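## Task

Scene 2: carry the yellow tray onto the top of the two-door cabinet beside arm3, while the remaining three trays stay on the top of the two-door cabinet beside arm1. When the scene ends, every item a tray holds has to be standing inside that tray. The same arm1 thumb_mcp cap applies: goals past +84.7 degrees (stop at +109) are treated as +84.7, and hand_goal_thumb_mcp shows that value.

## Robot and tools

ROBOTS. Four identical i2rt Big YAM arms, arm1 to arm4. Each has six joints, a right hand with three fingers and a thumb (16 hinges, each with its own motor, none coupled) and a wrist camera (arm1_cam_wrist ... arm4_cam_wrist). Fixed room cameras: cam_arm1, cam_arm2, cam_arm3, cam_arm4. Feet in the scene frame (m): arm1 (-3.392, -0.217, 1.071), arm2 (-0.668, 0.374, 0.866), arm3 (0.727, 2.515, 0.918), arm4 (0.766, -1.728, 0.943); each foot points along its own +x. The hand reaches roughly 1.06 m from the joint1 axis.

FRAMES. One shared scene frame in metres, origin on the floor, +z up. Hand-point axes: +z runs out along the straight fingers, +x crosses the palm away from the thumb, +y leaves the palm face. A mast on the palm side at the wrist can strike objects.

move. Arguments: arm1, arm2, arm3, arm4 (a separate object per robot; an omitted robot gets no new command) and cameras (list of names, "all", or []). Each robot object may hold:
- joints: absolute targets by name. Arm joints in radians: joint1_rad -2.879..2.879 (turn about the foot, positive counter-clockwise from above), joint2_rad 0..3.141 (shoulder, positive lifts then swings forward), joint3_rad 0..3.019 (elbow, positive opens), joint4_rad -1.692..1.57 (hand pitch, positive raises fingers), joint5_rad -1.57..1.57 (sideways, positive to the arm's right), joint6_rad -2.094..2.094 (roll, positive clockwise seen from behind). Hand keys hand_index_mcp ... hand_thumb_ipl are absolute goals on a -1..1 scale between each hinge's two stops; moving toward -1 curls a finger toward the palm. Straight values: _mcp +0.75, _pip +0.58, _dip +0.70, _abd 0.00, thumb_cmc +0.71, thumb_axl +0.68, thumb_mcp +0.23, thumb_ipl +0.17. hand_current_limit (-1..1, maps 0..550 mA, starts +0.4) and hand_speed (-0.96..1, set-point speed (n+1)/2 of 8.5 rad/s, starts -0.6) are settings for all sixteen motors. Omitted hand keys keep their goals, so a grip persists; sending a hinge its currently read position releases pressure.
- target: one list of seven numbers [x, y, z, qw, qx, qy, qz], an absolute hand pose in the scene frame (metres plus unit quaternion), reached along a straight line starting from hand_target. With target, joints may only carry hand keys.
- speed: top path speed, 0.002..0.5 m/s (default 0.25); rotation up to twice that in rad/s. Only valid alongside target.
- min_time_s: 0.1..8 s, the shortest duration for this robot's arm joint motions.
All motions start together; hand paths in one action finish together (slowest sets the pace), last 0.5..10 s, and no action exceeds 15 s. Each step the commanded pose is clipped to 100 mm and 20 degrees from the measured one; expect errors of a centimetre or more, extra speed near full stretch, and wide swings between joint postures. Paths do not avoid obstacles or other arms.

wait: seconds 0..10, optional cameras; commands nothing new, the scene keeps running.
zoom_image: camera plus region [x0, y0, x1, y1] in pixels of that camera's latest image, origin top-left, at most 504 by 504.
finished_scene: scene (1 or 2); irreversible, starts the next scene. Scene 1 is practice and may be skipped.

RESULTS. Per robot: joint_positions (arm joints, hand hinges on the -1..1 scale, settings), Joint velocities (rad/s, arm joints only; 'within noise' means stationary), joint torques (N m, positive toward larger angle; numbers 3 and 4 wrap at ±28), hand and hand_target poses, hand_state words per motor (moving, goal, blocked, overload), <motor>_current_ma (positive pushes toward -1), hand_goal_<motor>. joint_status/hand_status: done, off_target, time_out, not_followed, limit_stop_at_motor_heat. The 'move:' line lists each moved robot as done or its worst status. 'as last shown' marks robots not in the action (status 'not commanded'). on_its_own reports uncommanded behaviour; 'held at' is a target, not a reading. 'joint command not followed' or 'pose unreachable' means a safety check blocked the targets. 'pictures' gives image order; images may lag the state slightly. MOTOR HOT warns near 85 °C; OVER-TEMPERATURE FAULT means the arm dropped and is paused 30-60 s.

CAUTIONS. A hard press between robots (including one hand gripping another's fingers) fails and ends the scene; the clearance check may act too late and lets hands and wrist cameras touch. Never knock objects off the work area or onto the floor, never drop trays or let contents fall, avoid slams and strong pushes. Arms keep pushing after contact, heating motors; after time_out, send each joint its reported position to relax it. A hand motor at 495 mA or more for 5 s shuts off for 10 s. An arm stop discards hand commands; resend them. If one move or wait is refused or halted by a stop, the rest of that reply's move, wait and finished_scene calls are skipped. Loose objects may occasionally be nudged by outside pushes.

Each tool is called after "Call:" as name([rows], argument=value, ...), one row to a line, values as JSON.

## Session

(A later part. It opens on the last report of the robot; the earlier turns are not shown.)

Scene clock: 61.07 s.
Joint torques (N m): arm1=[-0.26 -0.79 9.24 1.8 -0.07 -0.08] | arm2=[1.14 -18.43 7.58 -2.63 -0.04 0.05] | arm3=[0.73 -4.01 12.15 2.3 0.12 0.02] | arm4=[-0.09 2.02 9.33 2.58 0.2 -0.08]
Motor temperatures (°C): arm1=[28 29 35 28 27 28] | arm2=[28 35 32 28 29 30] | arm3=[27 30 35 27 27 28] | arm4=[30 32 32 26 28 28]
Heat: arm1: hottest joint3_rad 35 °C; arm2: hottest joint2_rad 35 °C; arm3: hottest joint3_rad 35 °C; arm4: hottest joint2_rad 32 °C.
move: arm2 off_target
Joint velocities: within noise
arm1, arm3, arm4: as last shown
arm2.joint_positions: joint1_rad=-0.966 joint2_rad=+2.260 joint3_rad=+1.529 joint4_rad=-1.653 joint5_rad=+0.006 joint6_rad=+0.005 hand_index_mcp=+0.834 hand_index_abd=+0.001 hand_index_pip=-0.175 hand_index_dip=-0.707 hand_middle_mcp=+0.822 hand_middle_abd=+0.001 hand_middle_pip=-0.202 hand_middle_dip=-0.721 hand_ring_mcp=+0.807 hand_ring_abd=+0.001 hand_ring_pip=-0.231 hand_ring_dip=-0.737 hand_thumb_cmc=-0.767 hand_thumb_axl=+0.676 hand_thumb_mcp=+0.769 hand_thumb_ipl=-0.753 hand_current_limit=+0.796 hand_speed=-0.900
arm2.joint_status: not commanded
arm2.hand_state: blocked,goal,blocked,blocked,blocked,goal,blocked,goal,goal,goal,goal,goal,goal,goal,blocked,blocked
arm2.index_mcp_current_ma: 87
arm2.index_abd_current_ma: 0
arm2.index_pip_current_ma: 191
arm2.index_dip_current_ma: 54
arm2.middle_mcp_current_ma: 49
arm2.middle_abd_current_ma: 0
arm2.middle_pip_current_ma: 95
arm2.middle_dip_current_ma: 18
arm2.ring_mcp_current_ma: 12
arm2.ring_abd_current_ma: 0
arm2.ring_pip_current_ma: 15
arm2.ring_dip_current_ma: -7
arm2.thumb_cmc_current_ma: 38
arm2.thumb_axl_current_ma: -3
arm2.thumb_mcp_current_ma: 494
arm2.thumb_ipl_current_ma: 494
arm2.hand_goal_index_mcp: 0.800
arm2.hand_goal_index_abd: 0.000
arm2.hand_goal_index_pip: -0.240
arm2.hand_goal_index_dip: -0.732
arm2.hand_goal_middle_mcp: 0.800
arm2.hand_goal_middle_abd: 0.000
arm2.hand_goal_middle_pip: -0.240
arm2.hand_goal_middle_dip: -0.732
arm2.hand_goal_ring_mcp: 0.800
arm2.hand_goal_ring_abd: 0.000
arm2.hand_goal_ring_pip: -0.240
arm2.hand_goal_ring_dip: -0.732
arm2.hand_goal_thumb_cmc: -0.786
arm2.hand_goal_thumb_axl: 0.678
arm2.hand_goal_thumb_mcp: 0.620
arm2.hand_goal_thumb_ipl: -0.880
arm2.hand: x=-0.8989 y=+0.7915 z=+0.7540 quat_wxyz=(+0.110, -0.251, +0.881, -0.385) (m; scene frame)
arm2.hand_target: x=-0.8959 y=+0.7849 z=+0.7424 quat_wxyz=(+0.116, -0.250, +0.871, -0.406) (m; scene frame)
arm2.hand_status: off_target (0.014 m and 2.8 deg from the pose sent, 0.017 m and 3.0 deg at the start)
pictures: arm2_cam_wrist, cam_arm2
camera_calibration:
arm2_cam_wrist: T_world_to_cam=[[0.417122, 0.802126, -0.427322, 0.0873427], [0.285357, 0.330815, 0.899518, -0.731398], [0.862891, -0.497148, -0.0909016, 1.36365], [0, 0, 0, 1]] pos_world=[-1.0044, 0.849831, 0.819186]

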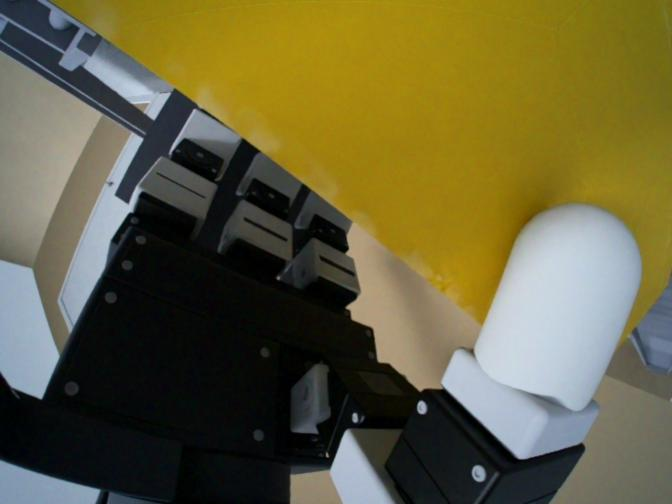

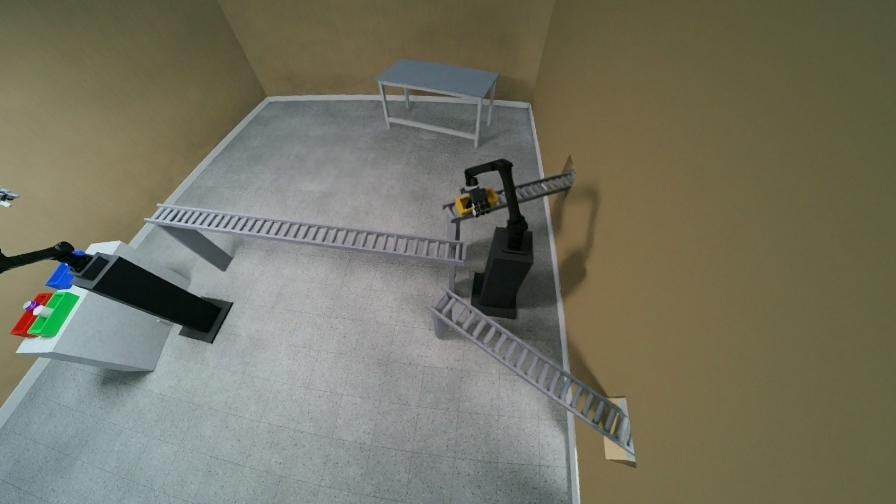

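Call:
move(arm2={"target":[-0.890,0.774,0.815,0.1165,-0.2498,0.8712,-0.4063],"speed":0.07})

Call:
move(arm2={"target":[-0.889,0.771,0.765,0.1165,-0.2498,0.8712,-0.4063],"speed":0.05}, cameras=["cam_arm2","arm2_cam_wrist"])

Call:
zoom_image(camera="cam_arm2", region=[438, 178, 508, 226])

Call:
zoom_image(camera="cam_arm2", region=[442, 190, 482, 226])

Scene clock: 64.07 s.
Joint torques (N m): arm1=[-0.26 -0.97 9.25 1.73 -0.07 -0.1] | arm2=[1.44 -25.11 5.57 -2.8 0.11 0.07] | arm3=[0.73 -3.96 12.14 2.3 0.12 0.03] | arm4=[-0.09 1.96 9.35 2.58 0.2 -0.08]
Motor temperatures (°C): arm1=[28 29 36 28 27 28] | arm2=[28 35 32 28 29 30] | arm3=[27 30 35 27 27 28] | arm4=[30 32 32 26 28 28]
Heat: arm1: hottest joint3_rad 36 °C; arm2: hottest joint2_rad 35 °C; arm3: hottest joint3_rad 35 °C; arm4: hottest joint2_rad 32 °C.
move: arm2 off_target
Joint velocities: within noise
arm1, arm3, arm4: as last shown
arm2.joint_positions: joint1_rad=-0.966 joint2_rad=+2.152 joint3_rad=+1.445 joint4_rad=-1.665 joint5_rad=+0.004 joint6_rad=+0.005 hand_index_mcp=+0.844 hand_index_abd=+0.001 hand_index_pip=-0.175 hand_index_dip=-0.704 hand_middle_mcp=+0.796 hand_middle_abd=+0.001 hand_middle_pip=-0.236 hand_middle_dip=-0.729 hand_ring_mcp=+0.796 hand_ring_abd=+0.001 hand_ring_pip=-0.236 hand_ring_dip=-0.728 hand_thumb_cmc=-0.763 hand_thumb_axl=+0.676 hand_thumb_mcp=+0.764 hand_thumb_ipl=-0.753 hand_current_limit=+0.796 hand_speed=-0.900
arm2.joint_status: not commanded
arm2.hand_state: blocked,goal,blocked,blocked,goal,goal,goal,goal,goal,goal,goal,goal,blocked,goal,blocked,blocked
arm2.index_mcp_current_ma: 124
arm2.index_abd_current_ma: 0
arm2.index_pip_current_ma: 191
arm2.index_dip_current_ma: 65
arm2.middle_mcp_current_ma: -6
arm2.middle_abd_current_ma: 0
arm2.middle_pip_current_ma: 5
arm2.middle_dip_current_ma: 4
arm2.ring_mcp_current_ma: -5
arm2.ring_abd_current_ma: 0
arm2.ring_pip_current_ma: 5
arm2.ring_dip_current_ma: 5
arm2.thumb_cmc_current_ma: 50
arm2.thumb_axl_current_ma: -3
arm2.thumb_mcp_current_ma: 494
arm2.thumb_ipl_current_ma: 494
arm2.hand_goal_index_mcp: 0.800
arm2.hand_goal_index_abd: 0.000
arm2.hand_goal_index_pip: -0.240
arm2.hand_goal_index_dip: -0.732
arm2.hand_goal_middle_mcp: 0.800
arm2.hand_goal_middle_abd: 0.000
arm2.hand_goal_middle_pip: -0.240
arm2.hand_goal_middle_dip: -0.732
arm2.hand_goal_ring_mcp: 0.800
arm2.hand_goal_ring_abd: 0.000
arm2.hand_goal_ring_pip: -0.240
arm2.hand_goal_ring_dip: -0.732
arm2.hand_goal_thumb_cmc: -0.786
arm2.hand_goal_thumb_axl: 0.678
arm2.hand_goal_thumb_mcp: 0.620
arm2.hand_goal_thumb_ipl: -0.880
arm2.on_its_own: hand_middle_mcp moved -0.026 to your old target +0.800; hand_middle_pip moved -0.034 to your old target -0.240
arm2.hand: x=-0.8887 y=+0.7750 z=+0.7898 quat_wxyz=(+0.107, -0.252, +0.884, -0.380) (m; scene frame)
arm2.hand_target: x=-0.8897 y=+0.7736 z=+0.8135 quat_wxyz=(+0.109, -0.254, +0.885, -0.374) (m; scene frame)
arm2.hand_status: off_target (0.025 m and 3.5 deg from the pose sent, 0.064 m and 2.8 deg at the start; a joint's target at an end of its range on 55 of 61 steps)
pictures: none

Scene clock: 65.60 s.
Joint torques (N m): arm1=[-0.09 -0.85 9.22 1.77 -0.06 -0.1] | arm2=[1.38 -17.96 7.45 -2.43 0.08 0] | arm3=[0.85 -4.01 12.14 2.28 0.11 0.02] | arm4=[-0.09 2.02 9.36 2.59 0.2 -0.07]
Motor temperatures (°C): arm1=[28 29 36 28 27 28] | arm2=[28 35 32 28 29 30] | arm3=[27 30 35 27 27 28] | arm4=[30 31 32 26 28 28]
Heat: arm1: hottest joint3_rad 36 °C; arm2: hottest joint2_rad 35 °C; arm3: hottest joint3_rad 35 °C; arm4: hottest joint3_rad 32 °C.
move: arm2 off_target
Joint velocities: within noise
arm1, arm3, arm4: as last shown
arm2.joint_positions: joint1_rad=-0.966 joint2_rad=+2.194 joint3_rad=+1.466 joint4_rad=-1.665 joint5_rad=+0.001 joint6_rad=+0.013 hand_index_mcp=+0.845 hand_index_abd=+0.001 hand_index_pip=-0.174 hand_index_dip=-0.692 hand_middle_mcp=+0.795 hand_middle_abd=+0.001 hand_middle_pip=-0.236 hand_middle_dip=-0.729 hand_ring_mcp=+0.796 hand_ring_abd=+0.001 hand_ring_pip=-0.236 hand_ring_dip=-0.728 hand_thumb_cmc=-0.732 hand_thumb_axl=+0.677 hand_thumb_mcp=+0.764 hand_thumb_ipl=-0.753 hand_current_limit=+0.796 hand_speed=-0.900
arm2.joint_status: not commanded
arm2.hand_state: blocked,goal,blocked,blocked,goal,goal,goal,goal,goal,goal,goal,goal,blocked,goal,blocked,blocked
arm2.index_mcp_current_ma: 129
arm2.index_abd_current_ma: 0
arm2.index_pip_current_ma: 193
arm2.index_dip_current_ma: 100
arm2.middle_mcp_current_ma: -6
arm2.middle_abd_current_ma: 0
arm2.middle_pip_current_ma: 4
arm2.middle_dip_current_ma: 4
arm2.ring_mcp_current_ma: -5
arm2.ring_abd_current_ma: 0
arm2.ring_pip_current_ma: 4
arm2.ring_dip_current_ma: 5
arm2.thumb_cmc_current_ma: 155
arm2.thumb_axl_current_ma: 0
arm2.thumb_mcp_current_ma: 494
arm2.thumb_ipl_current_ma: 494
arm2.hand_goal_index_mcp: 0.800
arm2.hand_goal_index_abd: 0.000
arm2.hand_goal_index_pip: -0.240
arm2.hand_goal_index_dip: -0.732
arm2.hand_goal_middle_mcp: 0.800
arm2.hand_goal_middle_abd: 0.000
arm2.hand_goal_middle_pip: -0.240
arm2.hand_goal_middle_dip: -0.732
arm2.hand_goal_ring_mcp: 0.800
arm2.hand_goal_ring_abd: 0.000
arm2.hand_goal_ring_pip: -0.240
arm2.hand_goal_ring_dip: -0.732
arm2.hand_goal_thumb_cmc: -0.786
arm2.hand_goal_thumb_axl: 0.678
arm2.hand_goal_thumb_mcp: 0.620
arm2.hand_goal_thumb_ipl: -0.880
arm2.hand: x=-0.8894 y=+0.7763 z=+0.7753 quat_wxyz=(+0.110, -0.246, +0.881, -0.389) (m; scene frame)
arm2.hand_target: x=-0.8889 y=+0.7709 z=+0.7652 quat_wxyz=(+0.116, -0.250, +0.871, -0.406) (m; scene frame)
arm2.hand_status: off_target (0.012 m and 2.4 deg from the pose sent, 0.025 m and 3.5 deg at the start)
pictures: arm2_cam_wrist, cam_arm2
camera_calibration:
arm2_cam_wrist: T_world_to_cam=[[0.427334, 0.795907, -0.428856, 0.119834], [0.282485, 0.333056, 0.899597, -0.752604], [0.858829, -0.505574, -0.0825054, 1.34626], [0, 0, 0, 1]] pos_world=[-0.994814, 0.835915, 0.839505]

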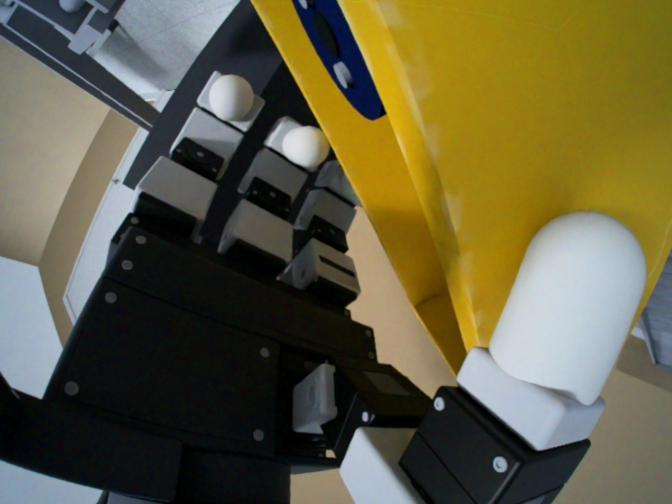

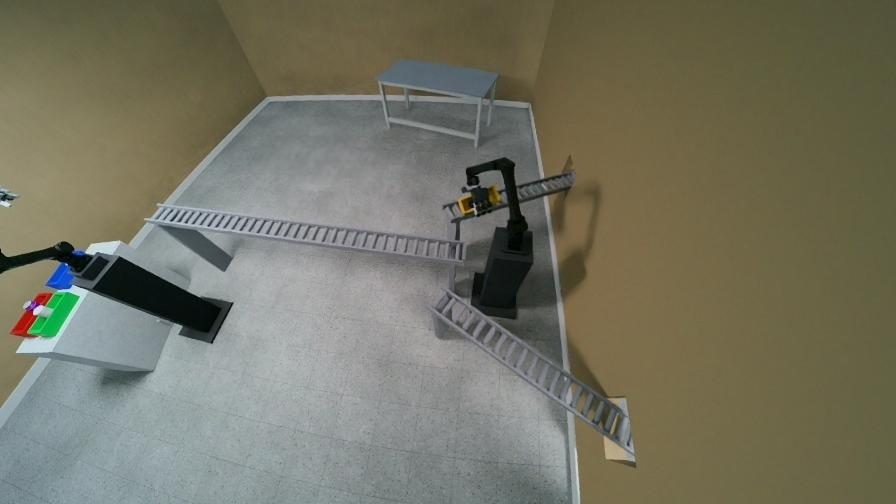

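Scaled by 7.200 from the camera's 896x504 image, which has a finer 1280x720 frame.

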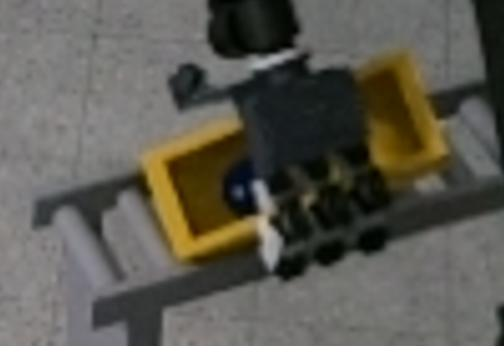

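Scaled by 12.600 from the camera's 896x504 image, which has a finer 1280x720 frame.

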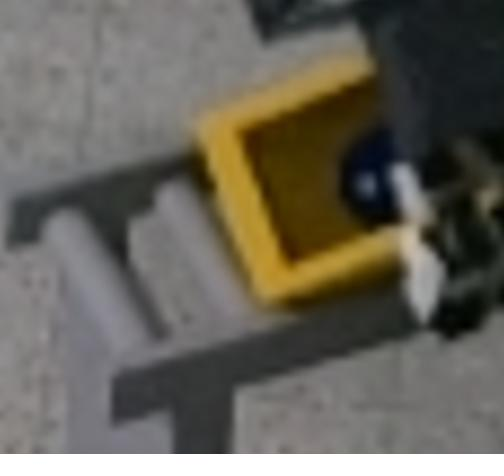

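Call:
move(arm2={"target":[-0.889,0.773,0.742,0.1165,-0.2498,0.8712,-0.4063],"speed":0.05})

Call:
move(arm2={"target":[-0.902,0.799,0.735,0.1165,-0.2498,0.8712,-0.4063],"speed":0.05}, cameras=["cam_arm2","arm2_cam_wrist"])

Call:
zoom_image(camera="cam_arm2", region=[438, 178, 508, 226])

Call:
zoom_image(camera="cam_arm2", region=[442, 190, 482, 226])

Scene clock: 67.43 s.
Joint torques (N m): arm1=[-0.26 -0.97 9.26 1.77 -0.08 -0.11] | arm2=[1.73 -15.74 7.1 -1.31 -0.21 -0.12] | arm3=[0.79 -4.01 12.16 2.32 0.12 0.02] | arm4=[-0.09 1.96 9.35 2.59 0.2 -0.08]
Motor temperatures (°C): arm1=[28 29 36 28 27 28] | arm2=[28 35 32 28 29 30] | arm3=[27 30 35 27 27 28] | arm4=[30 31 32 26 28 28]
Heat: arm1: hottest joint3_rad 36 °C; arm2: hottest joint2_rad 35 °C; arm3: hottest joint3_rad 35 °C; arm4: hottest joint3_rad 32 °C.
move: arm2 off_target
Joint velocities: within noise
arm1.joint_positions: joint1_rad=-0.737 joint2_rad=+0.634 joint3_rad=+1.335 joint4_rad=-1.417 joint5_rad=-0.090 joint6_rad=+1.139 hand_index_mcp=+0.753 hand_index_abd=+0.000 hand_index_pip=+0.577 hand_index_dip=+0.696 hand_middle_mcp=+0.753 hand_middle_abd=+0.000 hand_middle_pip=+0.577 hand_middle_dip=+0.696 hand_ring_mcp=+0.753 hand_ring_abd=+0.000 hand_ring_pip=+0.577 hand_ring_dip=+0.696 hand_thumb_cmc=+0.714 hand_thumb_axl=+0.677 hand_thumb_mcp=+0.225 hand_thumb_ipl=+0.168 hand_current_limit=+0.400 hand_speed=-0.600
arm1.joint_status: not commanded
arm1.hand_state: goal,goal,goal,goal,goal,goal,goal,goal,goal,goal,goal,goal,goal,goal,goal,goal
arm1.index_mcp_current_ma: -2
arm1.index_abd_current_ma: 0
arm1.index_pip_current_ma: 2
arm1.index_dip_current_ma: 0
arm1.middle_mcp_current_ma: -2
arm1.middle_abd_current_ma: 0
arm1.middle_pip_current_ma: 2
arm1.middle_dip_current_ma: 0
arm1.ring_mcp_current_ma: -2
arm1.ring_abd_current_ma: 0
arm1.ring_pip_current_ma: 2
arm1.ring_dip_current_ma: 0
arm1.thumb_cmc_current_ma: 1
arm1.thumb_axl_current_ma: -2
arm1.thumb_mcp_current_ma: -3
arm1.thumb_ipl_current_ma: -1
arm1.hand_goal_index_mcp: 0.754
arm1.hand_goal_index_abd: 0.000
arm1.hand_goal_index_pip: 0.576
arm1.hand_goal_index_dip: 0.696
arm1.hand_goal_middle_mcp: 0.754
arm1.hand_goal_middle_abd: 0.000
arm1.hand_goal_middle_pip: 0.576
arm1.hand_goal_middle_dip: 0.696
arm1.hand_goal_ring_mcp: 0.754
arm1.hand_goal_ring_abd: 0.000
arm1.hand_goal_ring_pip: 0.576
arm1.hand_goal_ring_dip: 0.696
arm1.hand_goal_thumb_cmc: 0.714
arm1.hand_goal_thumb_axl: 0.678
arm1.hand_goal_thumb_mcp: 0.226
arm1.hand_goal_thumb_ipl: 0.168
arm1.hand: x=-3.5208 y=+0.0075 z=+1.5719 quat_wxyz=(-0.369, +0.131, +0.898, +0.198) (m; scene frame)
arm1.hand_target: x=-3.5196 y=+0.0064 z=+1.5845 quat_wxyz=(-0.380, +0.130, +0.893, +0.205) (m; scene frame)
arm1.hand_status: not commanded
arm2.joint_positions: joint1_rad=-0.973 joint2_rad=+2.209 joint3_rad=+1.476 joint4_rad=-1.657 joint5_rad=+0.010 joint6_rad=+0.025 hand_index_mcp=+0.845 hand_index_abd=+0.000 hand_index_pip=-0.174 hand_index_dip=-0.692 hand_middle_mcp=+0.807 hand_middle_abd=+0.001 hand_middle_pip=-0.254 hand_middle_dip=-0.753 hand_ring_mcp=+0.796 hand_ring_abd=+0.001 hand_ring_pip=-0.236 hand_ring_dip=-0.728 hand_thumb_cmc=-0.732 hand_thumb_axl=+0.677 hand_thumb_mcp=+0.764 hand_thumb_ipl=-0.753 hand_current_limit=+0.796 hand_speed=-0.900
arm2.joint_status: not commanded
arm2.hand_state: blocked,goal,blocked,blocked,goal,goal,goal,blocked,goal,goal,goal,goal,blocked,goal,blocked,blocked
arm2.index_mcp_current_ma: 129
arm2.index_abd_current_ma: 0
arm2.index_pip_current_ma: 193
arm2.index_dip_current_ma: 100
arm2.middle_mcp_current_ma: 11
arm2.middle_abd_current_ma: 0
arm2.middle_pip_current_ma: -27
arm2.middle_dip_current_ma: -43
arm2.ring_mcp_current_ma: -5
arm2.ring_abd_current_ma: 0
arm2.ring_pip_current_ma: 4
arm2.ring_dip_current_ma: 5
arm2.thumb_cmc_current_ma: 155
arm2.thumb_axl_current_ma: 0
arm2.thumb_mcp_current_ma: 494
arm2.thumb_ipl_current_ma: 494
arm2.hand_goal_index_mcp: 0.800
arm2.hand_goal_index_abd: 0.000
arm2.hand_goal_index_pip: -0.240
arm2.hand_goal_index_dip: -0.732
arm2.hand_goal_middle_mcp: 0.800
arm2.hand_goal_middle_abd: 0.000
arm2.hand_goal_middle_pip: -0.240
arm2.hand_goal_middle_dip: -0.732
arm2.hand_goal_ring_mcp: 0.800
arm2.hand_goal_ring_abd: 0.000
arm2.hand_goal_ring_pip: -0.240
arm2.hand_goal_ring_dip: -0.732
arm2.hand_goal_thumb_cmc: -0.786
arm2.hand_goal_thumb_axl: 0.678
arm2.hand_goal_thumb_mcp: 0.620
arm2.hand_goal_thumb_ipl: -0.880
arm2.hand: x=-0.8861 y=+0.7816 z=+0.7695 quat_wxyz=(+0.114, -0.240, +0.883, -0.386) (m; scene frame)
arm2.hand_target: x=-0.8882 y=+0.7720 z=+0.7432 quat_wxyz=(+0.116, -0.250, +0.871, -0.406) (m; scene frame)
arm2.hand_status: off_target (0.029 m and 2.9 deg from the pose sent, 0.034 m and 2.4 deg at the start)
arm3: as last shown
arm4.joint_positions: joint1_rad=+0.313 joint2_rad=+0.596 joint3_rad=+1.467 joint4_rad=-1.176 joint5_rad=-0.033 joint6_rad=+1.202 hand_index_mcp=+0.754 hand_index_abd=+0.001 hand_index_pip=+0.577 hand_index_dip=+0.696 hand_middle_mcp=+0.754 hand_middle_abd=+0.001 hand_middle_pip=+0.577 hand_middle_dip=+0.696 hand_ring_mcp=+0.754 hand_ring_abd=+0.001 hand_ring_pip=+0.577 hand_ring_dip=+0.696 hand_thumb_cmc=+0.714 hand_thumb_axl=+0.677 hand_thumb_mcp=+0.226 hand_thumb_ipl=+0.168 hand_current_limit=+0.400 hand_speed=-0.600
arm4.joint_status: not commanded
arm4.hand_state: goal,goal,goal,goal,goal,goal,goal,goal,goal,goal,goal,goal,goal,goal,goal,goal
arm4.index_mcp_current_ma: 0
arm4.index_abd_current_ma: 2
arm4.index_pip_current_ma: 1
arm4.index_dip_current_ma: 0
arm4.middle_mcp_current_ma: 0
arm4.middle_abd_current_ma: 2
arm4.middle_pip_current_ma: 1
arm4.middle_dip_current_ma: 0
arm4.ring_mcp_current_ma: 0
arm4.ring_abd_current_ma: 2
arm4.ring_pip_current_ma: 1
arm4.ring_dip_current_ma: 0
arm4.thumb_cmc_current_ma: 0
arm4.thumb_axl_current_ma: -2
arm4.thumb_mcp_current_ma: 0
arm4.thumb_ipl_current_ma: -1
arm4.hand_goal_index_mcp: 0.754
arm4.hand_goal_index_abd: 0.000
arm4.hand_goal_index_pip: 0.576
arm4.hand_goal_index_dip: 0.696
arm4.hand_goal_middle_mcp: 0.754
arm4.hand_goal_middle_abd: 0.000
arm4.hand_goal_middle_pip: 0.576
arm4.hand_goal_middle_dip: 0.696
arm4.hand_goal_ring_mcp: 0.754
arm4.hand_goal_ring_abd: 0.000
arm4.hand_goal_ring_pip: 0.576
arm4.hand_goal_ring_dip: 0.696
arm4.hand_goal_thumb_cmc: 0.714
arm4.hand_goal_thumb_axl: 0.678
arm4.hand_goal_thumb_mcp: 0.226
arm4.hand_goal_thumb_ipl: 0.168
arm4.hand: x=+0.9906 y=-1.8461 z=+1.5666 quat_wxyz=(+0.123, +0.800, +0.107, +0.578) (m; scene frame)
arm4.hand_target: x=+0.9863 y=-1.8458 z=+1.5791 quat_wxyz=(+0.126, +0.791, +0.106, +0.589) (m; scene frame)
arm4.hand_status: not commanded
pictures: none

Scene clock: 68.83 s.
Joint torques (N m): arm1=[0.03 -0.79 9.25 1.78 -0.07 -0.08] | arm2=[2.37 -17.49 8.87 -1.54 -0.73 -0.3] | arm3=[0.73 -4.07 12.14 2.32 0.12 0.02] | arm4=[-0.09 2.02 9.35 2.59 0.2 -0.07]
Motor temperatures (°C): arm1=[28 29 36 28 27 28] | arm2=[28 35 32 28 29 30] | arm3=[27 30 35 27 27 28] | arm4=[30 31 32 26 28 28]
Heat: arm1: hottest joint3_rad 36 °C; arm2: hottest joint2_rad 35 °C; arm3: hottest joint3_rad 35 °C; arm4: hottest joint3_rad 32 °C.
move: arm2 off_target
Joint velocities: within noise
arm1, arm3, arm4: as last shown
arm2.joint_positions: joint1_rad=-0.987 joint2_rad=+2.284 joint3_rad=+1.573 joint4_rad=-1.699 joint5_rad=+0.025 joint6_rad=+0.043 hand_index_mcp=+0.845 hand_index_abd=-0.002 hand_index_pip=-0.190 hand_index_dip=-0.737 hand_middle_mcp=+0.848 hand_middle_abd=+0.001 hand_middle_pip=-0.236 hand_middle_dip=-0.766 hand_ring_mcp=+0.796 hand_ring_abd=+0.001 hand_ring_pip=-0.236 hand_ring_dip=-0.728 hand_thumb_cmc=-0.728 hand_thumb_axl=+0.677 hand_thumb_mcp=+0.764 hand_thumb_ipl=-0.753 hand_current_limit=+0.796 hand_speed=-0.900
arm2.joint_status: not commanded
arm2.hand_state: blocked,goal,blocked,goal,blocked,goal,goal,blocked,goal,goal,goal,goal,blocked,goal,blocked,blocked
arm2.index_mcp_current_ma: 129
arm2.index_abd_current_ma: -2
arm2.index_pip_current_ma: 135
arm2.index_dip_current_ma: -6
arm2.middle_mcp_current_ma: 140
arm2.middle_abd_current_ma: 0
arm2.middle_pip_current_ma: 5
arm2.middle_dip_current_ma: -83
arm2.ring_mcp_current_ma: -6
arm2.ring_abd_current_ma: 0
arm2.ring_pip_current_ma: 4
arm2.ring_dip_current_ma: 5
arm2.thumb_cmc_current_ma: 169
arm2.thumb_axl_current_ma: 0
arm2.thumb_mcp_current_ma: 494
arm2.thumb_ipl_current_ma: 494
arm2.hand_goal_index_mcp: 0.800
arm2.hand_goal_index_abd: 0.000
arm2.hand_goal_index_pip: -0.240
arm2.hand_goal_index_dip: -0.732
arm2.hand_goal_middle_mcp: 0.800
arm2.hand_goal_middle_abd: 0.000
arm2.hand_goal_middle_pip: -0.240
arm2.hand_goal_middle_dip: -0.732
arm2.hand_goal_ring_mcp: 0.800
arm2.hand_goal_ring_abd: 0.000
arm2.hand_goal_ring_pip: -0.240
arm2.hand_goal_ring_dip: -0.732
arm2.hand_goal_thumb_cmc: -0.786
arm2.hand_goal_thumb_axl: 0.678
arm2.hand_goal_thumb_mcp: 0.620
arm2.hand_goal_thumb_ipl: -0.880
arm2.hand: x=-0.8869 y=+0.8042 z=+0.7570 quat_wxyz=(+0.124, -0.228, +0.882, -0.393) (m; scene frame)
arm2.hand_target: x=-0.9011 y=+0.7981 z=+0.7358 quat_wxyz=(+0.116, -0.249, +0.872, -0.405) (m; scene frame)
arm2.hand_status: off_target (0.027 m and 3.4 deg from the pose sent, 0.042 m and 2.9 deg at the start; a joint's target at an end of its range on 21 of 42 steps)
pictures: arm2_cam_wrist, cam_arm2
camera_calibration:
arm2_cam_wrist: T_world_to_cam=[[0.463307, 0.787898, -0.405663, 0.109625], [0.252855, 0.321198, 0.912631, -0.772794], [0.849359, -0.525403, -0.0504107, 1.33994], [0, 0, 0, 1]] pos_world=[-0.993475, 0.865855, 0.817294]

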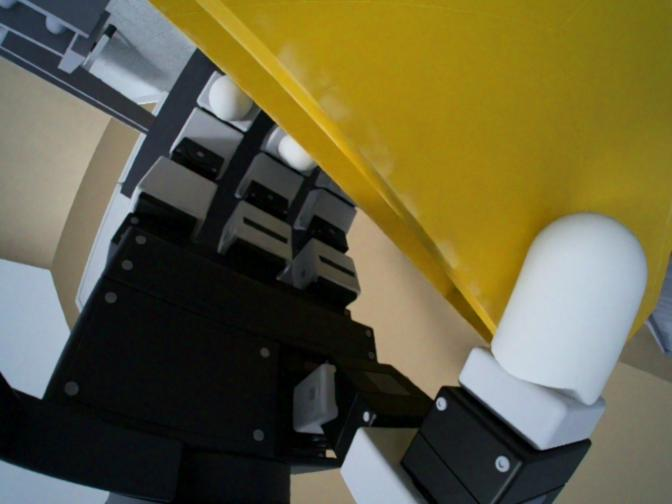

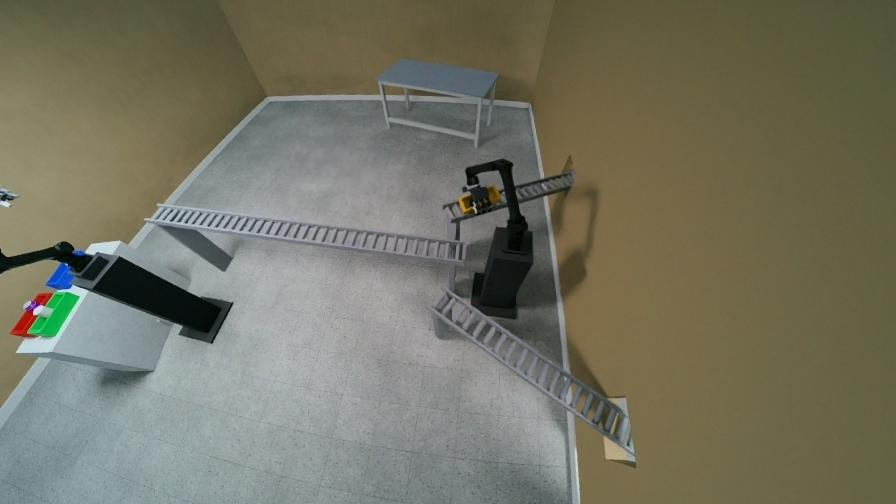

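Scaled by 7.200 from the camera's 896x504 image, which has a finer 1280x720 frame.

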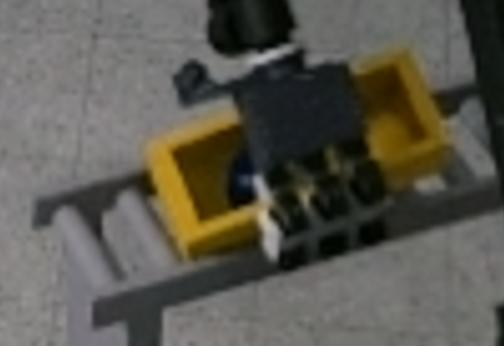

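Scaled by 12.600 from the camera's 896x504 image, which has a finer 1280x720 frame.

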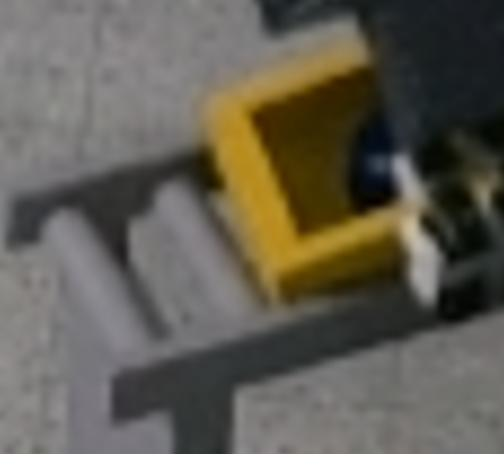

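Call:
move(arm2={"target":[-0.914,0.821,0.725,0.1165,-0.2498,0.8712,-0.4063],"speed":0.05}, cameras=["cam_arm2","arm2_cam_wrist"])

Call:
zoom_image(camera="cam_arm2", region=[438, 178, 508, 226])

Call:
zoom_image(camera="cam_arm2", region=[442, 190, 482, 226])

Scene clock: 70.13 s.
Joint torques (N m): arm1=[-0.15 -1.03 9.21 1.72 -0.07 -0.1] | arm2=[2.37 -17.96 10.11 -1.5 -0.92 -0.26] | arm3=[0.79 -4.01 12.16 2.3 0.11 0.02] | arm4=[-0.09 2.02 9.35 2.59 0.2 -0.08]
Motor temperatures (°C): arm1=[28 29 36 28 27 28] | arm2=[28 35 32 28 29 30] | arm3=[27 30 35 27 27 28] | arm4=[30 31 32 26 28 28]
Heat: arm1: hottest joint3_rad 36 °C; arm2: hottest joint2_rad 35 °C; arm3: hottest joint3_rad 35 °C; arm4: hottest joint3_rad 32 °C.
move: arm2 off_target
Joint velocities: within noise
arm1, arm4: as last shown
arm2.joint_positions: joint1_rad=-0.988 joint2_rad=+2.331 joint3_rad=+1.637 joint4_rad=-1.699 joint5_rad=+0.032 joint6_rad=+0.042 hand_index_mcp=+0.845 hand_index_abd=-0.002 hand_index_pip=-0.222 hand_index_dip=-0.747 hand_middle_mcp=+0.842 hand_middle_abd=+0.001 hand_middle_pip=-0.235 hand_middle_dip=-0.756 hand_ring_mcp=+0.829 hand_ring_abd=+0.001 hand_ring_pip=-0.236 hand_ring_dip=-0.753 hand_thumb_cmc=-0.722 hand_thumb_axl=+0.677 hand_thumb_mcp=+0.764 hand_thumb_ipl=-0.753 hand_current_limit=+0.796 hand_speed=-0.900
arm2.joint_status: not commanded
arm2.hand_state: blocked,goal,goal,goal,blocked,goal,goal,blocked,blocked,goal,goal,blocked,blocked,goal,blocked,blocked
arm2.index_mcp_current_ma: 129
arm2.index_abd_current_ma: -2
arm2.index_pip_current_ma: 36
arm2.index_dip_current_ma: -27
arm2.middle_mcp_current_ma: 118
arm2.middle_abd_current_ma: 0
arm2.middle_pip_current_ma: 6
arm2.middle_dip_current_ma: -53
arm2.ring_mcp_current_ma: 73
arm2.ring_abd_current_ma: 0
arm2.ring_pip_current_ma: 5
arm2.ring_dip_current_ma: -44
arm2.thumb_cmc_current_ma: 194
arm2.thumb_axl_current_ma: 0
arm2.thumb_mcp_current_ma: 494
arm2.thumb_ipl_current_ma: 494
arm2.hand_goal_index_mcp: 0.800
arm2.hand_goal_index_abd: 0.000
arm2.hand_goal_index_pip: -0.240
arm2.hand_goal_index_dip: -0.732
arm2.hand_goal_middle_mcp: 0.800
arm2.hand_goal_middle_abd: 0.000
arm2.hand_goal_middle_pip: -0.240
arm2.hand_goal_middle_dip: -0.732
arm2.hand_goal_ring_mcp: 0.800
arm2.hand_goal_ring_abd: 0.000
arm2.hand_goal_ring_pip: -0.240
arm2.hand_goal_ring_dip: -0.732
arm2.hand_goal_thumb_cmc: -0.786
arm2.hand_goal_thumb_axl: 0.678
arm2.hand_goal_thumb_mcp: 0.620
arm2.hand_goal_thumb_ipl: -0.880
arm2.on_its_own: hand_index_pip moved -0.032 to your old target -0.240
arm2.hand: x=-0.8953 y=+0.8216 z=+0.7454 quat_wxyz=(+0.125, -0.230, +0.885, -0.384) (m; scene frame)
arm2.hand_target: x=-0.9130 y=+0.8197 z=+0.7255 quat_wxyz=(+0.113, -0.252, +0.878, -0.392) (m; scene frame)
arm2.hand_status: off_target (0.028 m and 3.9 deg from the pose sent, 0.045 m and 3.4 deg at the start; a joint's target at an end of its range on 32 of 33 steps)
arm3.joint_positions: joint1_rad=+0.586 joint2_rad=+0.948 joint3_rad=+1.387 joint4_rad=-1.214 joint5_rad=+0.073 joint6_rad=+1.089 hand_index_mcp=+0.756 hand_index_abd=+0.001 hand_index_pip=+0.577 hand_index_dip=+0.696 hand_middle_mcp=+0.756 hand_middle_abd=+0.000 hand_middle_pip=+0.577 hand_middle_dip=+0.696 hand_ring_mcp=+0.756 hand_ring_abd=+0.001 hand_ring_pip=+0.577 hand_ring_dip=+0.696 hand_thumb_cmc=+0.716 hand_thumb_axl=+0.677 hand_thumb_mcp=+0.224 hand_thumb_ipl=+0.168 hand_current_limit=+0.400 hand_speed=-0.600
arm3.joint_status: not commanded
arm3.hand_state: goal,goal,goal,goal,goal,goal,goal,goal,goal,goal,goal,goal,goal,goal,goal,goal
arm3.index_mcp_current_ma: 5
arm3.index_abd_current_ma: 1
arm3.index_pip_current_ma: 2
arm3.index_dip_current_ma: 0
arm3.middle_mcp_current_ma: 5
arm3.middle_abd_current_ma: 1
arm3.middle_pip_current_ma: 2
arm3.middle_dip_current_ma: 0
arm3.ring_mcp_current_ma: 5
arm3.ring_abd_current_ma: 1
arm3.ring_pip_current_ma: 2
arm3.ring_dip_current_ma: 0
arm3.thumb_cmc_current_ma: 4
arm3.thumb_axl_current_ma: -2
arm3.thumb_mcp_current_ma: -6
arm3.thumb_ipl_current_ma: -1
arm3.hand_goal_index_mcp: 0.754
arm3.hand_goal_index_abd: 0.000
arm3.hand_goal_index_pip: 0.576
arm3.hand_goal_index_dip: 0.696
arm3.hand_goal_middle_mcp: 0.754
arm3.hand_goal_middle_abd: 0.000
arm3.hand_goal_middle_pip: 0.576
arm3.hand_goal_middle_dip: 0.696
arm3.hand_goal_ring_mcp: 0.754
arm3.hand_goal_ring_abd: 0.000
arm3.hand_goal_ring_pip: 0.576
arm3.hand_goal_ring_dip: 0.696
arm3.hand_goal_thumb_cmc: 0.714
arm3.hand_goal_thumb_axl: 0.678
arm3.hand_goal_thumb_mcp: 0.226
arm3.hand_goal_thumb_ipl: 0.168
arm3.hand: x=+0.9669 y=+2.8335 z=+1.4041 quat_wxyz=(-0.100, +0.633, +0.669, +0.376) (m; scene frame)
arm3.hand_target: x=+0.9634 y=+2.8384 z=+1.4091 quat_wxyz=(-0.108, +0.630, +0.667, +0.383) (m; scene frame)
arm3.hand_status: not commanded
pictures: arm2_cam_wrist, cam_arm2
camera_calibration:
arm2_cam_wrist: T_world_to_cam=[[0.457054, 0.796933, -0.394967, 0.0740566], [0.256267, 0.307241, 0.916477, -0.754008], [0.851721, -0.520097, -0.0638023, 1.36341], [0, 0, 0, 1]] pos_world=[-1.00186, 0.881749, 0.807269]

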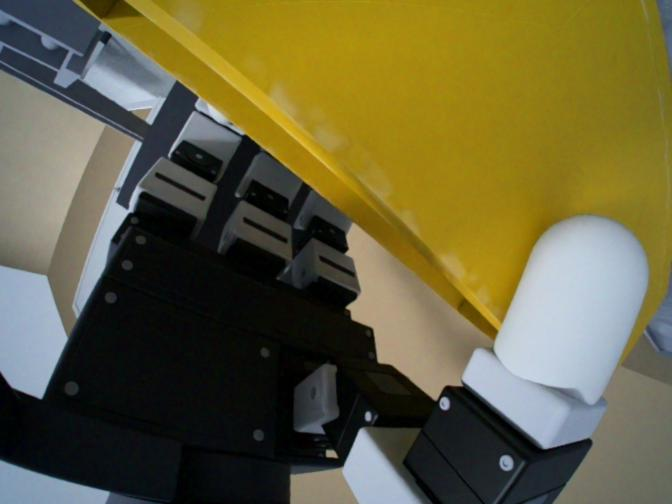

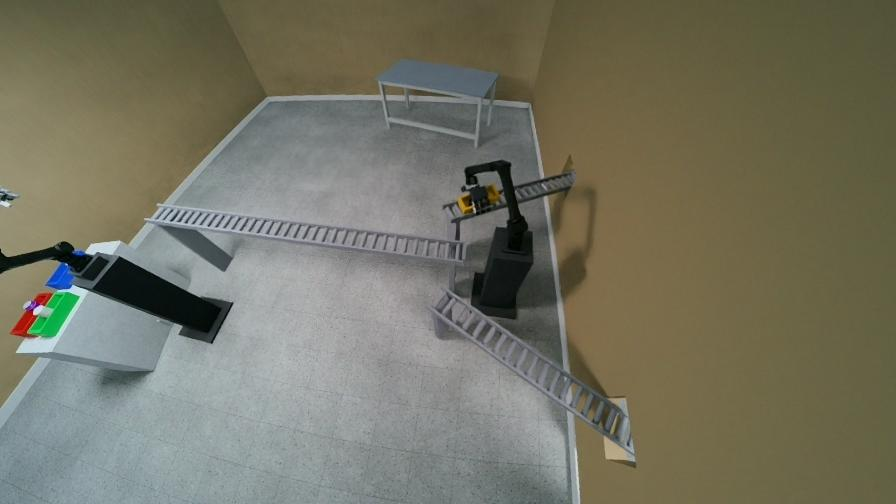

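Scaled by 7.200 from the camera's 896x504 image, which has a finer 1280x720 frame.

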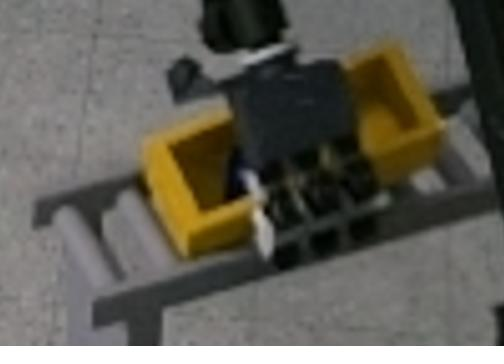

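Scaled by 12.600 from the camera's 896x504 image, which has a finer 1280x720 frame.

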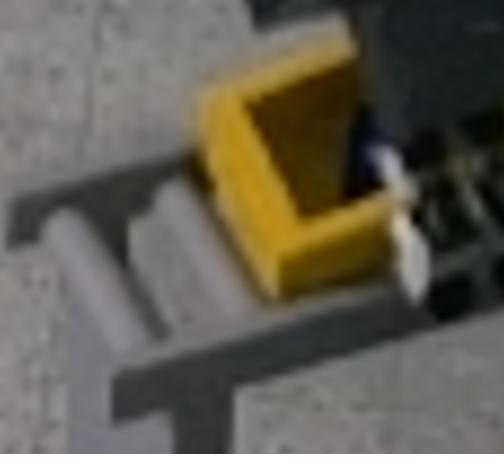

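Call:
move(arm2={"target":[-0.92,0.834,0.712,0.1165,-0.2498,0.8712,-0.4063],"speed":0.05}, cameras=["cam_arm2","arm2_cam_wrist"])

Call:
zoom_image(camera="cam_arm2", region=[438, 178, 508, 226])

Call:
zoom_image(camera="cam_arm2", region=[442, 190, 482, 226])

Scene clock: 71.97 s.
Joint torques (N m): arm1=[-0.09 -0.79 9.24 1.7 -0.08 -0.1] | arm2=[1.49 -20.13 9.7 -1.51 -0.05 -0.02] | arm3=[0.79 -4.01 12.14 2.32 0.11 0.02] | arm4=[-0.09 2.02 9.36 2.59 0.2 -0.08]
Motor temperatures (°C): arm1=[28 29 36 28 27 28] | arm2=[28 35 32 28 29 30] | arm3=[27 30 35 27 27 28] | arm4=[30 31 32 26 28 28]
Heat: arm1: hottest joint3_rad 36 °C; arm2: hottest joint2_rad 35 °C; arm3: hottest joint3_rad 35 °C; arm4: hottest joint3_rad 32 °C.
move: arm2 off_target
Joint velocities: within noise
arm1, arm3, arm4: as last shown
arm2.joint_positions: joint1_rad=-0.980 joint2_rad=+2.390 joint3_rad=+1.700 joint4_rad=-1.699 joint5_rad=+0.016 joint6_rad=+0.010 hand_index_mcp=+0.830 hand_index_abd=-0.002 hand_index_pip=-0.218 hand_index_dip=-0.741 hand_middle_mcp=+0.836 hand_middle_abd=-0.001 hand_middle_pip=-0.225 hand_middle_dip=-0.743 hand_ring_mcp=+0.844 hand_ring_abd=+0.001 hand_ring_pip=-0.234 hand_ring_dip=-0.765 hand_thumb_cmc=-0.710 hand_thumb_axl=+0.678 hand_thumb_mcp=+0.764 hand_thumb_ipl=-0.753 hand_current_limit=+0.796 hand_speed=-0.900
arm2.joint_status: not commanded
arm2.hand_state: blocked,goal,blocked,goal,blocked,goal,goal,goal,blocked,goal,goal,blocked,blocked,goal,blocked,blocked
arm2.index_mcp_current_ma: 74
arm2.index_abd_current_ma: -1
arm2.index_pip_current_ma: 47
arm2.index_dip_current_ma: -14
arm2.middle_mcp_current_ma: 95
arm2.middle_abd_current_ma: -1
arm2.middle_pip_current_ma: 28
arm2.middle_dip_current_ma: -19
arm2.ring_mcp_current_ma: 124
arm2.ring_abd_current_ma: 0
arm2.ring_pip_current_ma: 8
arm2.ring_dip_current_ma: -80
arm2.thumb_cmc_current_ma: 242
arm2.thumb_axl_current_ma: 0
arm2.thumb_mcp_current_ma: 494
arm2.thumb_ipl_current_ma: 494
arm2.hand_goal_index_mcp: 0.800
arm2.hand_goal_index_abd: 0.000
arm2.hand_goal_index_pip: -0.240
arm2.hand_goal_index_dip: -0.732
arm2.hand_goal_middle_mcp: 0.800
arm2.hand_goal_middle_abd: 0.000
arm2.hand_goal_middle_pip: -0.240
arm2.hand_goal_middle_dip: -0.732
arm2.hand_goal_ring_mcp: 0.800
arm2.hand_goal_ring_abd: 0.000
arm2.hand_goal_ring_pip: -0.240
arm2.hand_goal_ring_dip: -0.732
arm2.hand_goal_thumb_cmc: -0.786
arm2.hand_goal_thumb_axl: 0.678
arm2.hand_goal_thumb_mcp: 0.620
arm2.hand_goal_thumb_ipl: -0.880
arm2.hand: x=-0.9114 y=+0.8291 z=+0.7260 quat_wxyz=(+0.113, -0.245, +0.882, -0.386) (m; scene frame)
arm2.hand_target: x=-0.9195 y=+0.8331 z=+0.7121 quat_wxyz=(+0.112, -0.253, +0.880, -0.387) (m; scene frame)
arm2.hand_status: off_target (0.017 m and 2.7 deg from the pose sent, 0.043 m and 3.9 deg at the start; a joint's target at an end of its range on 47 of 48 steps)
pictures: arm2_cam_wrist, cam_arm2
camera_calibration:
arm2_cam_wrist: T_world_to_cam=[[0.430236, 0.798281, -0.421478, 0.061418], [0.279223, 0.32632, 0.903078, -0.71955], [0.858447, -0.506223, -0.0825036, 1.38798], [0, 0, 0, 1]] pos_world=[-1.01702, 0.888405, 0.79021]

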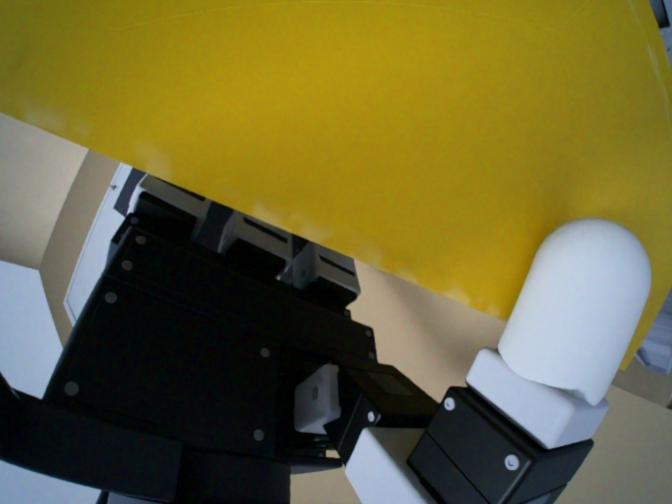

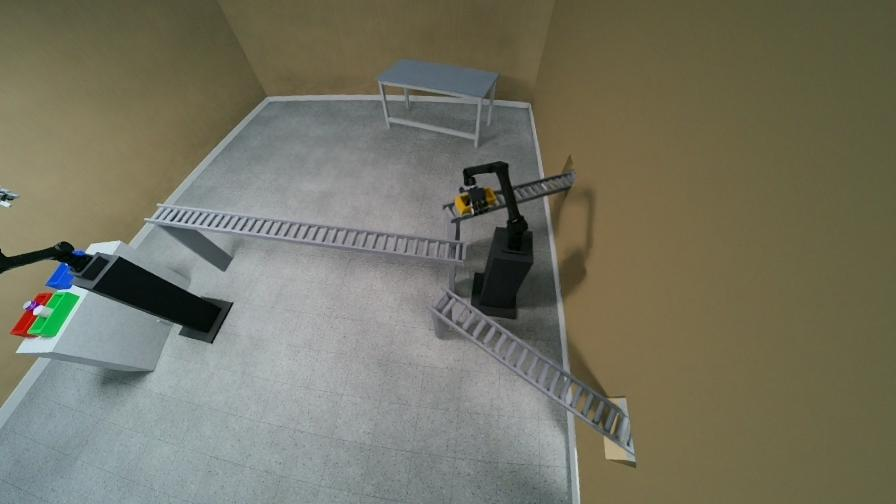

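Scaled by 7.200 from the camera's 896x504 image, which has a finer 1280x720 frame.

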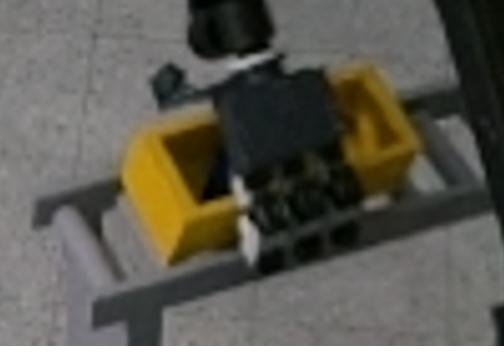

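Scaled by 12.600 from the camera's 896x504 image, which has a finer 1280x720 frame.

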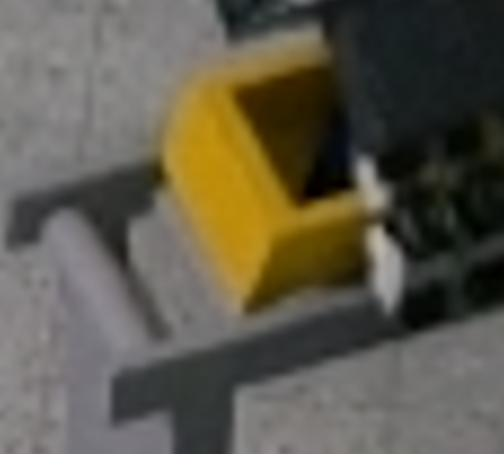

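Call:
move(arm2={"joints":{"hand_thumb_mcp":0.70,"hand_thumb_ipl":-0.81,"hand_speed":-0.93}})

Call:
move(arm2={"target":[-0.913,0.822,0.772,0.1165,-0.2498,0.8712,-0.4063],"speed":0.05}, cameras=["cam_arm2","arm2_cam_wrist"])

Call:
zoom_image(camera="cam_arm2", region=[438, 178, 508, 226])

Call:
zoom_image(camera="cam_arm2", region=[442, 190, 482, 226])

Scene clock: 73.83 s.
Joint torques (N m): arm1=[-0.32 -0.85 9.2 1.83 -0.06 -0.09] | arm2=[1.55 -20.19 9.74 -1.51 -0.04 -0.03] | arm3=[0.73 -4.01 12.14 2.28 0.11 0.02] | arm4=[-0.09 1.96 9.35 2.61 0.2 -0.07]
Motor temperatures (°C): arm1=[28 29 36 28 27 28] | arm2=[28 35 32 28 29 30] | arm3=[27 30 35 27 27 28] | arm4=[30 31 32 26 28 28]
Heat: arm1: hottest joint3_rad 36 °C; arm2: hottest joint2_rad 35 °C; arm3: hottest joint3_rad 35 °C; arm4: hottest joint3_rad 32 °C.
move: arm2 off_target
Joint velocities: within noise
arm1, arm3, arm4: as last shown
arm2.joint_positions: joint1_rad=-0.980 joint2_rad=+2.390 joint3_rad=+1.700 joint4_rad=-1.699 joint5_rad=+0.016 joint6_rad=+0.007 hand_index_mcp=+0.830 hand_index_abd=-0.002 hand_index_pip=-0.219 hand_index_dip=-0.741 hand_middle_mcp=+0.836 hand_middle_abd=-0.001 hand_middle_pip=-0.225 hand_middle_dip=-0.743 hand_ring_mcp=+0.844 hand_ring_abd=+0.001 hand_ring_pip=-0.233 hand_ring_dip=-0.765 hand_thumb_cmc=-0.710 hand_thumb_axl=+0.678 hand_thumb_mcp=+0.769 hand_thumb_ipl=-0.752 hand_current_limit=+0.796 hand_speed=-0.930
arm2.joint_status: hand_thumb_mcp off_target (ended at +0.769, target +0.700); hand_thumb_ipl off_target (ended at -0.752, target -0.810); the others done
arm2.hand_state: blocked,goal,blocked,goal,blocked,goal,goal,goal,blocked,goal,goal,blocked,blocked,goal,blocked,blocked
arm2.index_mcp_current_ma: 74
arm2.index_abd_current_ma: -1
arm2.index_pip_current_ma: 43
arm2.index_dip_current_ma: -14
arm2.middle_mcp_current_ma: 95
arm2.middle_abd_current_ma: -1
arm2.middle_pip_current_ma: 28
arm2.middle_dip_current_ma: -19
arm2.ring_mcp_current_ma: 122
arm2.ring_abd_current_ma: 0
arm2.ring_pip_current_ma: 10
arm2.ring_dip_current_ma: -80
arm2.thumb_cmc_current_ma: 242
arm2.thumb_axl_current_ma: 0
arm2.thumb_mcp_current_ma: 292
arm2.thumb_ipl_current_ma: 246
arm2.hand_goal_index_mcp: 0.800
arm2.hand_goal_index_abd: 0.000
arm2.hand_goal_index_pip: -0.240
arm2.hand_goal_index_dip: -0.732
arm2.hand_goal_middle_mcp: 0.800
arm2.hand_goal_middle_abd: 0.000
arm2.hand_goal_middle_pip: -0.240
arm2.hand_goal_middle_dip: -0.732
arm2.hand_goal_ring_mcp: 0.800
arm2.hand_goal_ring_abd: 0.000
arm2.hand_goal_ring_pip: -0.240
arm2.hand_goal_ring_dip: -0.732
arm2.hand_goal_thumb_cmc: -0.786
arm2.hand_goal_thumb_axl: 0.678
arm2.hand_goal_thumb_mcp: 0.700
arm2.hand_goal_thumb_ipl: -0.810
arm2.hand: x=-0.9116 y=+0.8290 z=+0.7260 quat_wxyz=(+0.112, -0.246, +0.882, -0.387) (m; scene frame)
arm2.hand_target: x=-0.9195 y=+0.8332 z=+0.7121 quat_wxyz=(+0.112, -0.253, +0.880, -0.387) (m; scene frame)
arm2.hand_status: not commanded
pictures: none

Scene clock: 75.67 s.
Joint torques (N m): arm1=[-0.09 -0.73 9.22 1.73 -0.07 -0.1] | arm2=[1.61 -29.1 5.97 -1.96 0.07 0.01] | arm3=[0.73 -4.01 12.15 2.29 0.12 0.03] | arm4=[-0.09 2.02 9.33 2.58 0.2 -0.07]
Motor temperatures (°C): arm1=[28 29 36 28 27 28] | arm2=[28 36 32 28 29 30] | arm3=[27 30 35 27 27 28] | arm4=[30 31 32 26 28 28]
Heat: arm1: hottest joint3_rad 36 °C; arm2: hottest joint2_rad 36 °C; arm3: hottest joint3_rad 35 °C; arm4: hottest joint3_rad 32 °C.
move: arm2 off_target
Joint velocities: within noise
arm1, arm3, arm4: as last shown
arm2.joint_positions: joint1_rad=-0.980 joint2_rad=+2.329 joint3_rad=+1.624 joint4_rad=-1.687 joint5_rad=+0.014 joint6_rad=+0.003 hand_index_mcp=+0.829 hand_index_abd=-0.001 hand_index_pip=-0.217 hand_index_dip=-0.726 hand_middle_mcp=+0.830 hand_middle_abd=-0.001 hand_middle_pip=-0.213 hand_middle_dip=-0.720 hand_ring_mcp=+0.830 hand_ring_abd=+0.001 hand_ring_pip=-0.210 hand_ring_dip=-0.717 hand_thumb_cmc=-0.713 hand_thumb_axl=+0.678 hand_thumb_mcp=+0.769 hand_thumb_ipl=-0.752 hand_current_limit=+0.796 hand_speed=-0.930
arm2.joint_status: not commanded
arm2.hand_state: blocked,goal,blocked,goal,blocked,goal,blocked,goal,blocked,goal,blocked,goal,blocked,goal,blocked,blocked
arm2.index_mcp_current_ma: 72
arm2.index_abd_current_ma: 0
arm2.index_pip_current_ma: 49
arm2.index_dip_current_ma: 9
arm2.middle_mcp_current_ma: 74
arm2.middle_abd_current_ma: -1
arm2.middle_pip_current_ma: 60
arm2.middle_dip_current_ma: 20
arm2.ring_mcp_current_ma: 75
arm2.ring_abd_current_ma: 0
arm2.ring_pip_current_ma: 69
arm2.ring_dip_current_ma: 27
arm2.thumb_cmc_current_ma: 229
arm2.thumb_axl_current_ma: 0
arm2.thumb_mcp_current_ma: 292
arm2.thumb_ipl_current_ma: 246
arm2.hand_goal_index_mcp: 0.800
arm2.hand_goal_index_abd: 0.000
arm2.hand_goal_index_pip: -0.240
arm2.hand_goal_index_dip: -0.732
arm2.hand_goal_middle_mcp: 0.800
arm2.hand_goal_middle_abd: 0.000
arm2.hand_goal_middle_pip: -0.240
arm2.hand_goal_middle_dip: -0.732
arm2.hand_goal_ring_mcp: 0.800
arm2.hand_goal_ring_abd: 0.000
arm2.hand_goal_ring_pip: -0.240
arm2.hand_goal_ring_dip: -0.732
arm2.hand_goal_thumb_cmc: -0.786
arm2.hand_goal_thumb_axl: 0.678
arm2.hand_goal_thumb_mcp: 0.700
arm2.hand_goal_thumb_ipl: -0.810
arm2.hand: x=-0.9029 y=+0.8137 z=+0.7415 quat_wxyz=(+0.111, -0.247, +0.881, -0.388) (m; scene frame)
arm2.hand_target: x=-0.9125 y=+0.8214 z=+0.7706 quat_wxyz=(+0.107, -0.256, +0.888, -0.366) (m; scene frame)
arm2.hand_status: off_target (0.033 m and 2.4 deg from the pose sent, 0.047 m and 2.7 deg at the start; a joint's target at an end of its range on 55 of 55 steps)
pictures: arm2_cam_wrist, cam_arm2
camera_calibration:
arm2_cam_wrist: T_world_to_cam=[[0.426595, 0.797065, -0.427438, 0.0787224], [0.280934, 0.332446, 0.900309, -0.732201], [0.859705, -0.504149, -0.0821027, 1.3733], [0, 0, 0, 1]] pos_world=[-1.00851, 0.873018, 0.805607]

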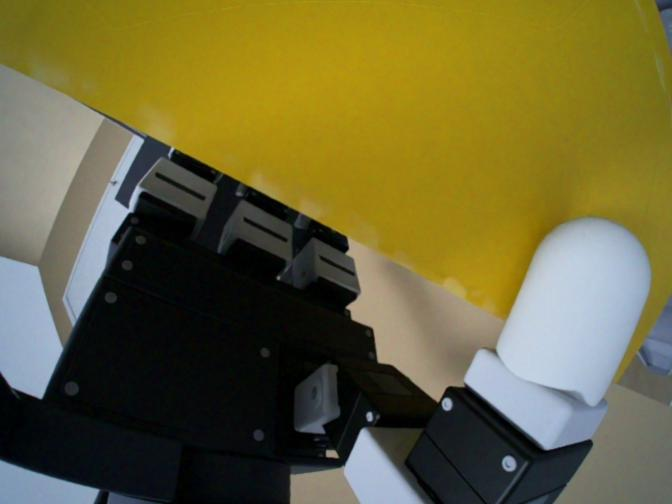

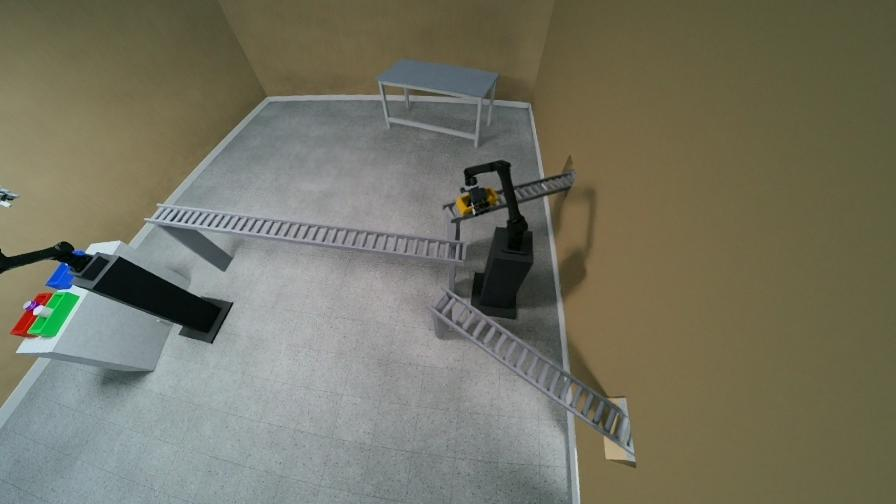

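Scaled by 7.200 from the camera's 896x504 image, which has a finer 1280x720 frame.

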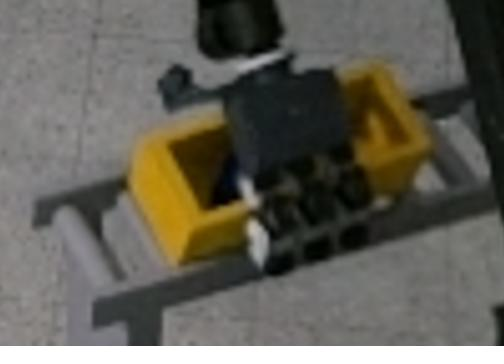

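Scaled by 12.600 from the camera's 896x504 image, which has a finer 1280x720 frame.

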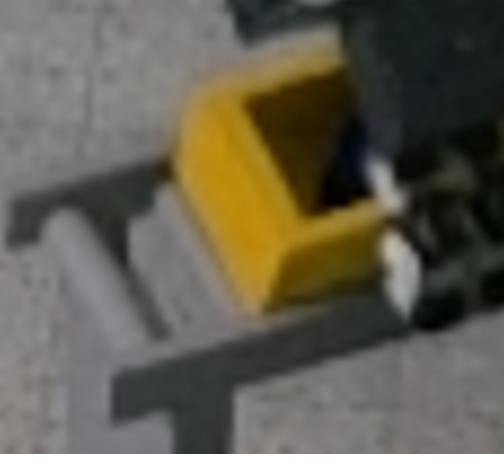

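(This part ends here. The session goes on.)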